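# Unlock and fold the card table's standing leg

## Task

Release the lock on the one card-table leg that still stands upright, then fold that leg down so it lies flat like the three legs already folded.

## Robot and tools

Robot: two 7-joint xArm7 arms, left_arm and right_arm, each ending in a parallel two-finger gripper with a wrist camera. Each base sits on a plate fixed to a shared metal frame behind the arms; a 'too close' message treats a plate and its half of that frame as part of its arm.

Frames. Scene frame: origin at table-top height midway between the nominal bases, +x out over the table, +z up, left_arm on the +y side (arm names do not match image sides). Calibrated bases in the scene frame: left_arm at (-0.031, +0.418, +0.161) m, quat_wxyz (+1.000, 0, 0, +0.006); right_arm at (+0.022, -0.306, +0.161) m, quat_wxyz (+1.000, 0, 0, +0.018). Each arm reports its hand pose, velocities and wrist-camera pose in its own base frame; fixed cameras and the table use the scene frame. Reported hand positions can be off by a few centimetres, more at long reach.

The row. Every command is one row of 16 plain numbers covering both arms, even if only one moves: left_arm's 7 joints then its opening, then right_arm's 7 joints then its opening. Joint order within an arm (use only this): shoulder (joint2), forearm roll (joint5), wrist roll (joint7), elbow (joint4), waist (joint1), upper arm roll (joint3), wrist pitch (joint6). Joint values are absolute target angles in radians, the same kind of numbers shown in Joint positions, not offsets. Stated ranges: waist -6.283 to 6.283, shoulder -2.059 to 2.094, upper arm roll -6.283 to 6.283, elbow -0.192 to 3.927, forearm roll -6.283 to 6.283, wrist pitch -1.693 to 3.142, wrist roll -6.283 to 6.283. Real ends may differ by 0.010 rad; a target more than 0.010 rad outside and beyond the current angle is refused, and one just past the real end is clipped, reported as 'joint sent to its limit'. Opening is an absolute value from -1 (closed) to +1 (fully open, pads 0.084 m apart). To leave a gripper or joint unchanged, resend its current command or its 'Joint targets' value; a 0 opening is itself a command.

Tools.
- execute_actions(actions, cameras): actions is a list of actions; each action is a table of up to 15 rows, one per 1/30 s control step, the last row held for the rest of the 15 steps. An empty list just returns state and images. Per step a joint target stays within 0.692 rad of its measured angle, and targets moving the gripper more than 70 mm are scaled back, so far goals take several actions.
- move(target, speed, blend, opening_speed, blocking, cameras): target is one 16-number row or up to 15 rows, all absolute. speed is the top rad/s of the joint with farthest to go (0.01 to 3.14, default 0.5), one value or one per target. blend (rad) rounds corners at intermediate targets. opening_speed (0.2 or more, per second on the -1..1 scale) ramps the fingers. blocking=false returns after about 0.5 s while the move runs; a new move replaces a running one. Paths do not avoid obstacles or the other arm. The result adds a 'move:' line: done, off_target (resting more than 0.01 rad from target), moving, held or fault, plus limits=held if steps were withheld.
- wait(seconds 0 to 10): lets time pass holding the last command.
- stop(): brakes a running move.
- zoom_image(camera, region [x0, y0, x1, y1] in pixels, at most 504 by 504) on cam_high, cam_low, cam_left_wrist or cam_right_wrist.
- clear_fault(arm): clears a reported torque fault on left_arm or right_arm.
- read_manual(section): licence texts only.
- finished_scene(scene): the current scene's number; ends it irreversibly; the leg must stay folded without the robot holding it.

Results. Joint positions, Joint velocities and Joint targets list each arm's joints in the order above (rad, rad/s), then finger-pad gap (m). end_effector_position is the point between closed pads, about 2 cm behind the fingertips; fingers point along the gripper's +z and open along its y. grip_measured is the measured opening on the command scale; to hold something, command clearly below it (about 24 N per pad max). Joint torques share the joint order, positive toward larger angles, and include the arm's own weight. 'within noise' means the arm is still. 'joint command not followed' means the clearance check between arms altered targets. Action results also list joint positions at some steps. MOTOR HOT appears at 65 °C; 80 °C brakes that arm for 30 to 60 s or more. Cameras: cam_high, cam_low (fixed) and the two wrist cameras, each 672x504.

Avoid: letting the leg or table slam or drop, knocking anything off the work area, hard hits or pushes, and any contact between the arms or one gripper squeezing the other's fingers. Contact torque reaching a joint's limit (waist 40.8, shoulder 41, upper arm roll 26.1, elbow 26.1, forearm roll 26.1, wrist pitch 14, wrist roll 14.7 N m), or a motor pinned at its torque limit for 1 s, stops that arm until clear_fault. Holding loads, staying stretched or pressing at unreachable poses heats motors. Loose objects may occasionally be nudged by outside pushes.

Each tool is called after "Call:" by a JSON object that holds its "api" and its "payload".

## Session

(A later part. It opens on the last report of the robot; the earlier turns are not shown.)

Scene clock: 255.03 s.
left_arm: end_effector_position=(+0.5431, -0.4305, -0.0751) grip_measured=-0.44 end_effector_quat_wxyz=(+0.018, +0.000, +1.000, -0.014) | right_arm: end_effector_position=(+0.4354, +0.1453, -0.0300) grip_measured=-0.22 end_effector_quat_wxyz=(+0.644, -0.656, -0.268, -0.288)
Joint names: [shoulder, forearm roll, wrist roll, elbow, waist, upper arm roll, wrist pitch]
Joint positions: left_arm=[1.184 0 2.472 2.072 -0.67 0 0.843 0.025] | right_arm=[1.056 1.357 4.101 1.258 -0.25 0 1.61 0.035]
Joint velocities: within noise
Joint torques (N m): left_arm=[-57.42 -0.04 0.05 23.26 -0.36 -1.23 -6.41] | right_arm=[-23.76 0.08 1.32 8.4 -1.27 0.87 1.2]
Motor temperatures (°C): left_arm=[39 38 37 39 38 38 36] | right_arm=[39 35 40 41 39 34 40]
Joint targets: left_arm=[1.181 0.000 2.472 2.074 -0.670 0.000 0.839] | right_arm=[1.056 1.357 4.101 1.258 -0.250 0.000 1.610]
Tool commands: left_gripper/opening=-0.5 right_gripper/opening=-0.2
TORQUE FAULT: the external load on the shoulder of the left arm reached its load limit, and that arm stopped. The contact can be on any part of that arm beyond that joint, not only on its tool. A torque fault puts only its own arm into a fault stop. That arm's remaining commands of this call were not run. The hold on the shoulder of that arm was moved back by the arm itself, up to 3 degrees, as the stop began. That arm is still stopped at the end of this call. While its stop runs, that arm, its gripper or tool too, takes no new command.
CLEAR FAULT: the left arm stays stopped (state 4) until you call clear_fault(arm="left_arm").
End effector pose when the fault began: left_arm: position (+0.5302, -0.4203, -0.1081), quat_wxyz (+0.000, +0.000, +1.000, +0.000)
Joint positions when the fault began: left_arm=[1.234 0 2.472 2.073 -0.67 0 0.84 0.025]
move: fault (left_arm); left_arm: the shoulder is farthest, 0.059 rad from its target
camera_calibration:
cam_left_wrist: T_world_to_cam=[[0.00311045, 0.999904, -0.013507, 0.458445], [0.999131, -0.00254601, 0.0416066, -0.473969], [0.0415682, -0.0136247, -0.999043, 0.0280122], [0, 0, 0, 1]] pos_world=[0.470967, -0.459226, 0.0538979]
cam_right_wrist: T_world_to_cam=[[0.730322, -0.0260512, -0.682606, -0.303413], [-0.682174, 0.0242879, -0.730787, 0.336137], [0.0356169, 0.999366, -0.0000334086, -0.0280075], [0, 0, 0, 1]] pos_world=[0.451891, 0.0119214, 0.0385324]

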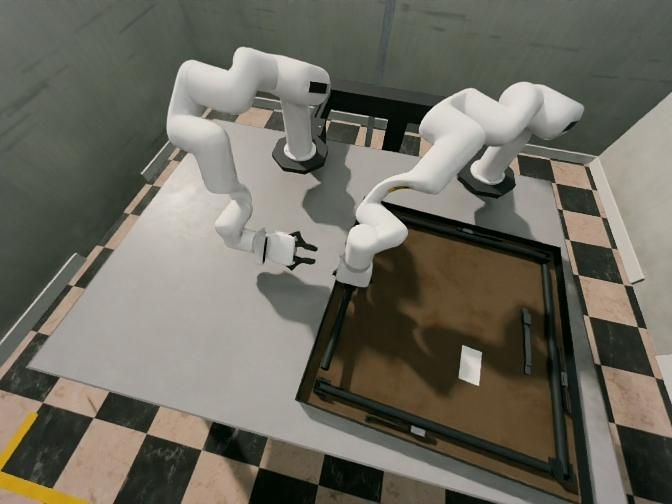

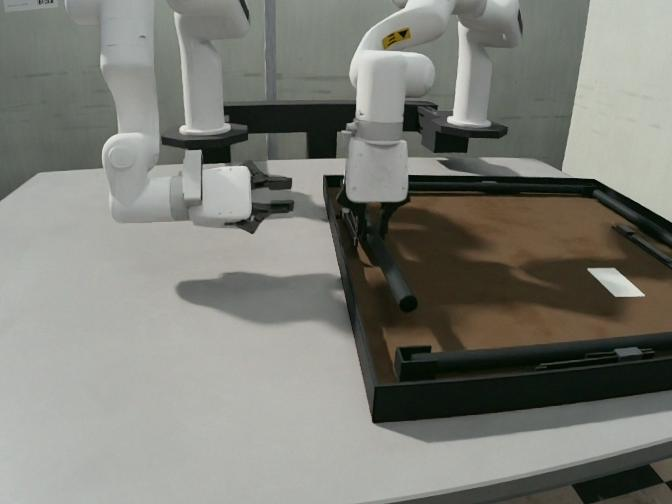

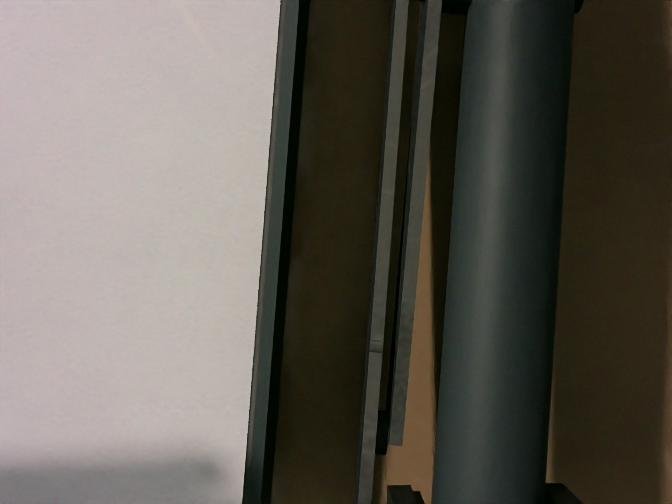

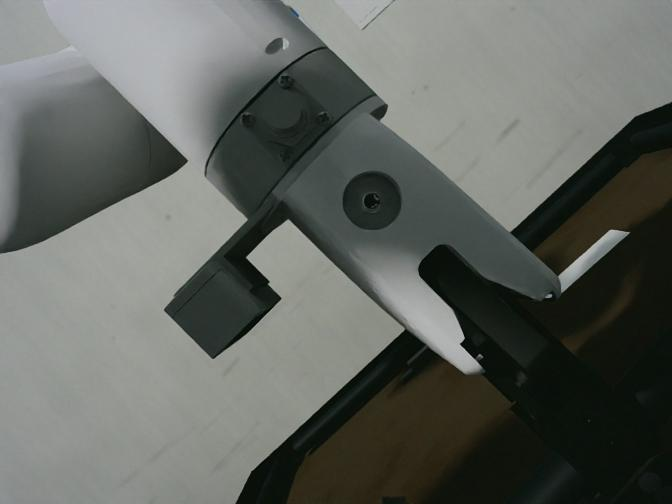

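Call:
{"api": "clear_fault", "payload": {"arm": "left_arm", "cameras": []}}

Call:
{"api": "move", "payload": {"target": [[1.184,0,2.472,2.072,-0.67,0,0.887,-0.1,1.056,1.357,4.101,1.258,-0.25,0,1.61,-0.2],[0.916,0,2.472,1.967,-0.67,0,1.051,-0.1,1.056,1.357,4.101,1.258,-0.25,0,1.61,-0.2]], "opening_speed": 0.5, "speed": 0.2}}

Call:
{"api": "zoom_image", "payload": {"camera": "cam_low", "region": [300, 120, 500, 320]}}

Scene clock: 258.50 s.
left_arm: end_effector_position=(+0.5431, -0.4305, -0.0750) grip_measured=-0.44 end_effector_quat_wxyz=(+0.018, +0.000, +1.000, -0.014) | right_arm: end_effector_position=(+0.4354, +0.1453, -0.0300) grip_measured=-0.22 end_effector_quat_wxyz=(+0.644, -0.656, -0.268, -0.288)
Joint names: [shoulder, forearm roll, wrist roll, elbow, waist, upper arm roll, wrist pitch]
Joint positions: left_arm=[1.184 0 2.472 2.072 -0.67 0 0.843 0.025] | right_arm=[1.056 1.357 4.101 1.258 -0.25 0 1.61 0.035]
Joint velocities: within noise
Joint torques (N m): left_arm=[-57.19 -0.04 0.02 23.69 -0.55 -1.28 -6.45] | right_arm=[-23.92 0.34 1.42 8.7 -0.85 0.94 0.75]
Motor temperatures (°C): left_arm=[40 38 37 41 38 37 37] | right_arm=[39 35 40 41 39 34 40]
Joint targets: left_arm=[1.181 0.000 2.472 2.074 -0.670 0.000 0.839] | right_arm=[1.056 1.357 4.101 1.258 -0.250 0.000 1.610]
Tool commands: left_gripper/opening=-0.5 right_gripper/opening=-0.2
TORQUE FAULT, CONTINUED: the left arm's stop, for the torque fault of the shoulder that an earlier result reported, is over. The call counts as one of the actions that you can send in this scene. The hold on the shoulder of that arm was moved back by the arm itself, up to 3 degrees, as the stop began. That arm's target is now where it stood when the stop ended, not its last command. That arm keeps its grip as last carried out and accepts commands again: back off and push less far.
CLEAR FAULT: your call cleared the left arm's torque fault. If a joint's load stays at its limit, that arm stops again at once.
No camera images: "cameras" was empty.

Scene clock: 260.70 s.
left_arm: end_effector_position=(+0.5300, -0.4199, +0.0493) grip_measured=-0.11 end_effector_quat_wxyz=(+0.000, +0.000, +1.000, +0.000) | right_arm: end_effector_position=(+0.4354, +0.1453, -0.0300) grip_measured=-0.22 end_effector_quat_wxyz=(+0.644, -0.656, -0.268, -0.288)
Joint names: [shoulder, forearm roll, wrist roll, elbow, waist, upper arm roll, wrist pitch]
Joint positions: left_arm=[0.916 0 2.472 1.967 -0.67 0 1.051 0.039] | right_arm=[1.056 1.357 4.101 1.258 -0.25 0 1.61 0.035]
Joint velocities: within noise
Joint torques (N m): left_arm=[-45.57 1.27 -1.8 14.68 8.82 -1.52 -0.65] | right_arm=[-23.71 0.55 1.39 8.89 -0.91 0.92 0.49]
Motor temperatures (°C): left_arm=[40 38 37 41 38 37 37] | right_arm=[39 35 40 41 39 34 40]
Joint targets: left_arm=[0.916 0.000 2.472 1.967 -0.670 0.000 1.051] | right_arm=[1.056 1.357 4.101 1.258 -0.250 0.000 1.610]
move: done
camera_calibration:
cam_left_wrist: T_world_to_cam=[[0.00287922, 0.999891, 0.0144916, 0.448265], [0.999976, -0.00296976, 0.00622999, -0.464856], [0.00627235, 0.0144733, -0.999876, 0.183632], [0, 0, 0, 1]] pos_world=[0.462403, -0.452254, 0.180009]
cam_right_wrist: T_world_to_cam=[[0.730322, -0.0260512, -0.682606, -0.303413], [-0.682174, 0.0242879, -0.730787, 0.336137], [0.0356169, 0.999366, -0.0000334086, -0.0280075], [0, 0, 0, 1]] pos_world=[0.451891, 0.0119214, 0.0385324]

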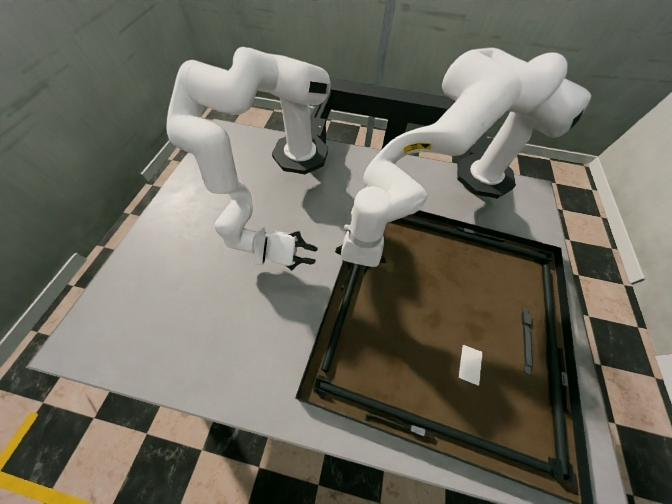

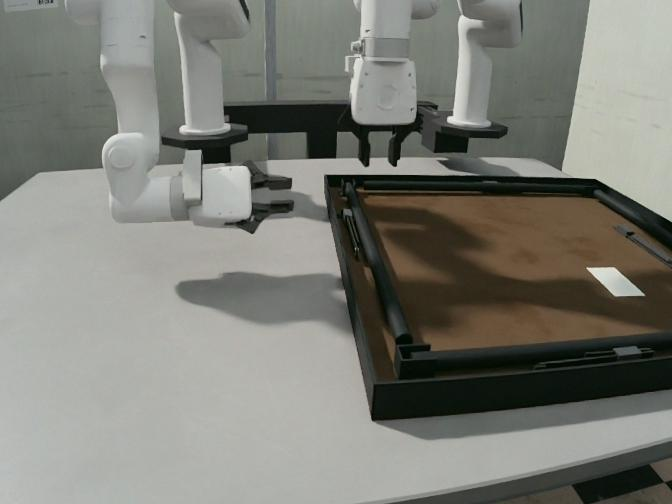

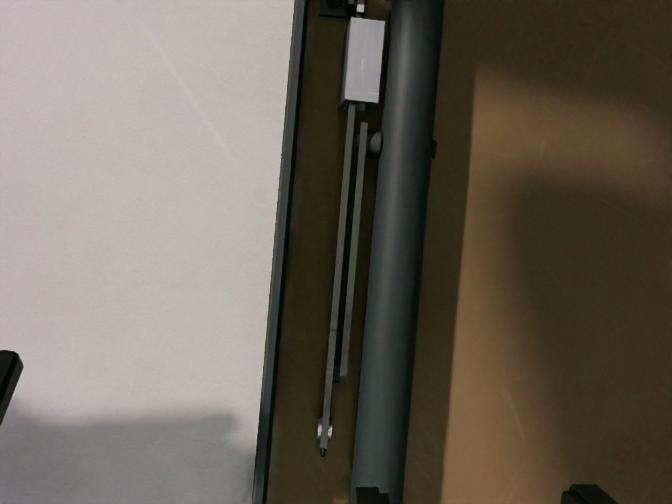

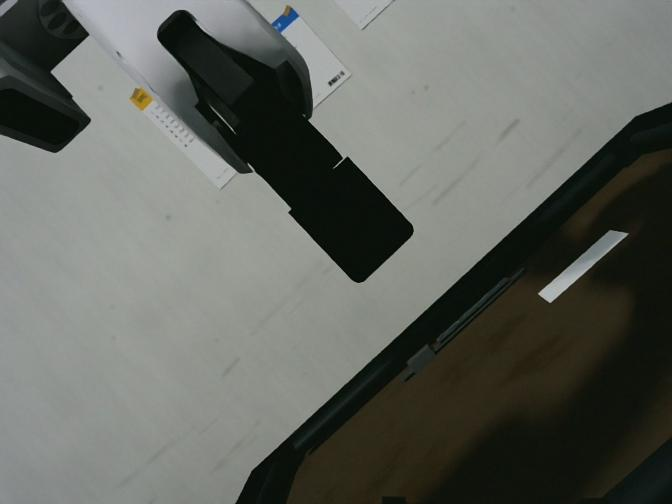

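Scaled by 2.520 from the camera's 672x504 image, which has a finer 960x720 frame.

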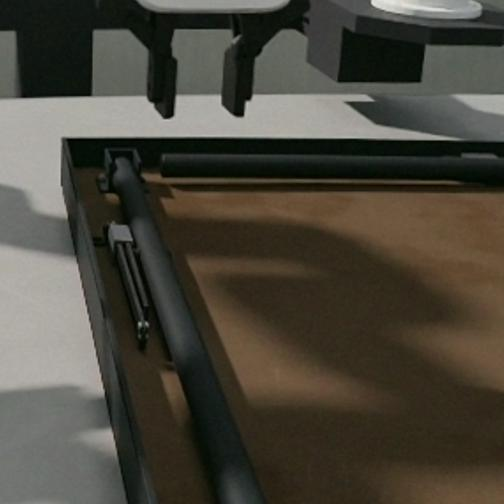

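Call:
{"api": "zoom_image", "payload": {"camera": "cam_low", "region": [340, 230, 480, 400]}}

Call:
{"api": "zoom_image", "payload": {"camera": "cam_high", "region": [290, 240, 430, 420]}}

Scaled by 2.965 from the camera's 672x504 image, which has a finer 960x720 frame.

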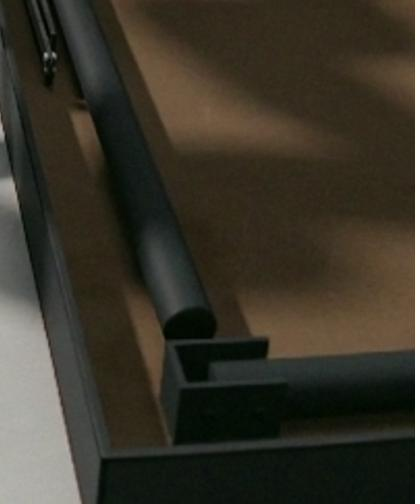

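Scaled by 2.800 from the camera's 672x504 image, which has a finer 960x720 frame.

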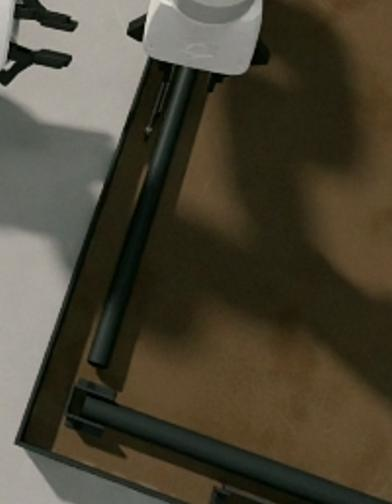

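Call:
{"api": "finished_scene", "payload": {"scene": 1}}

The scene is finished: the task was done.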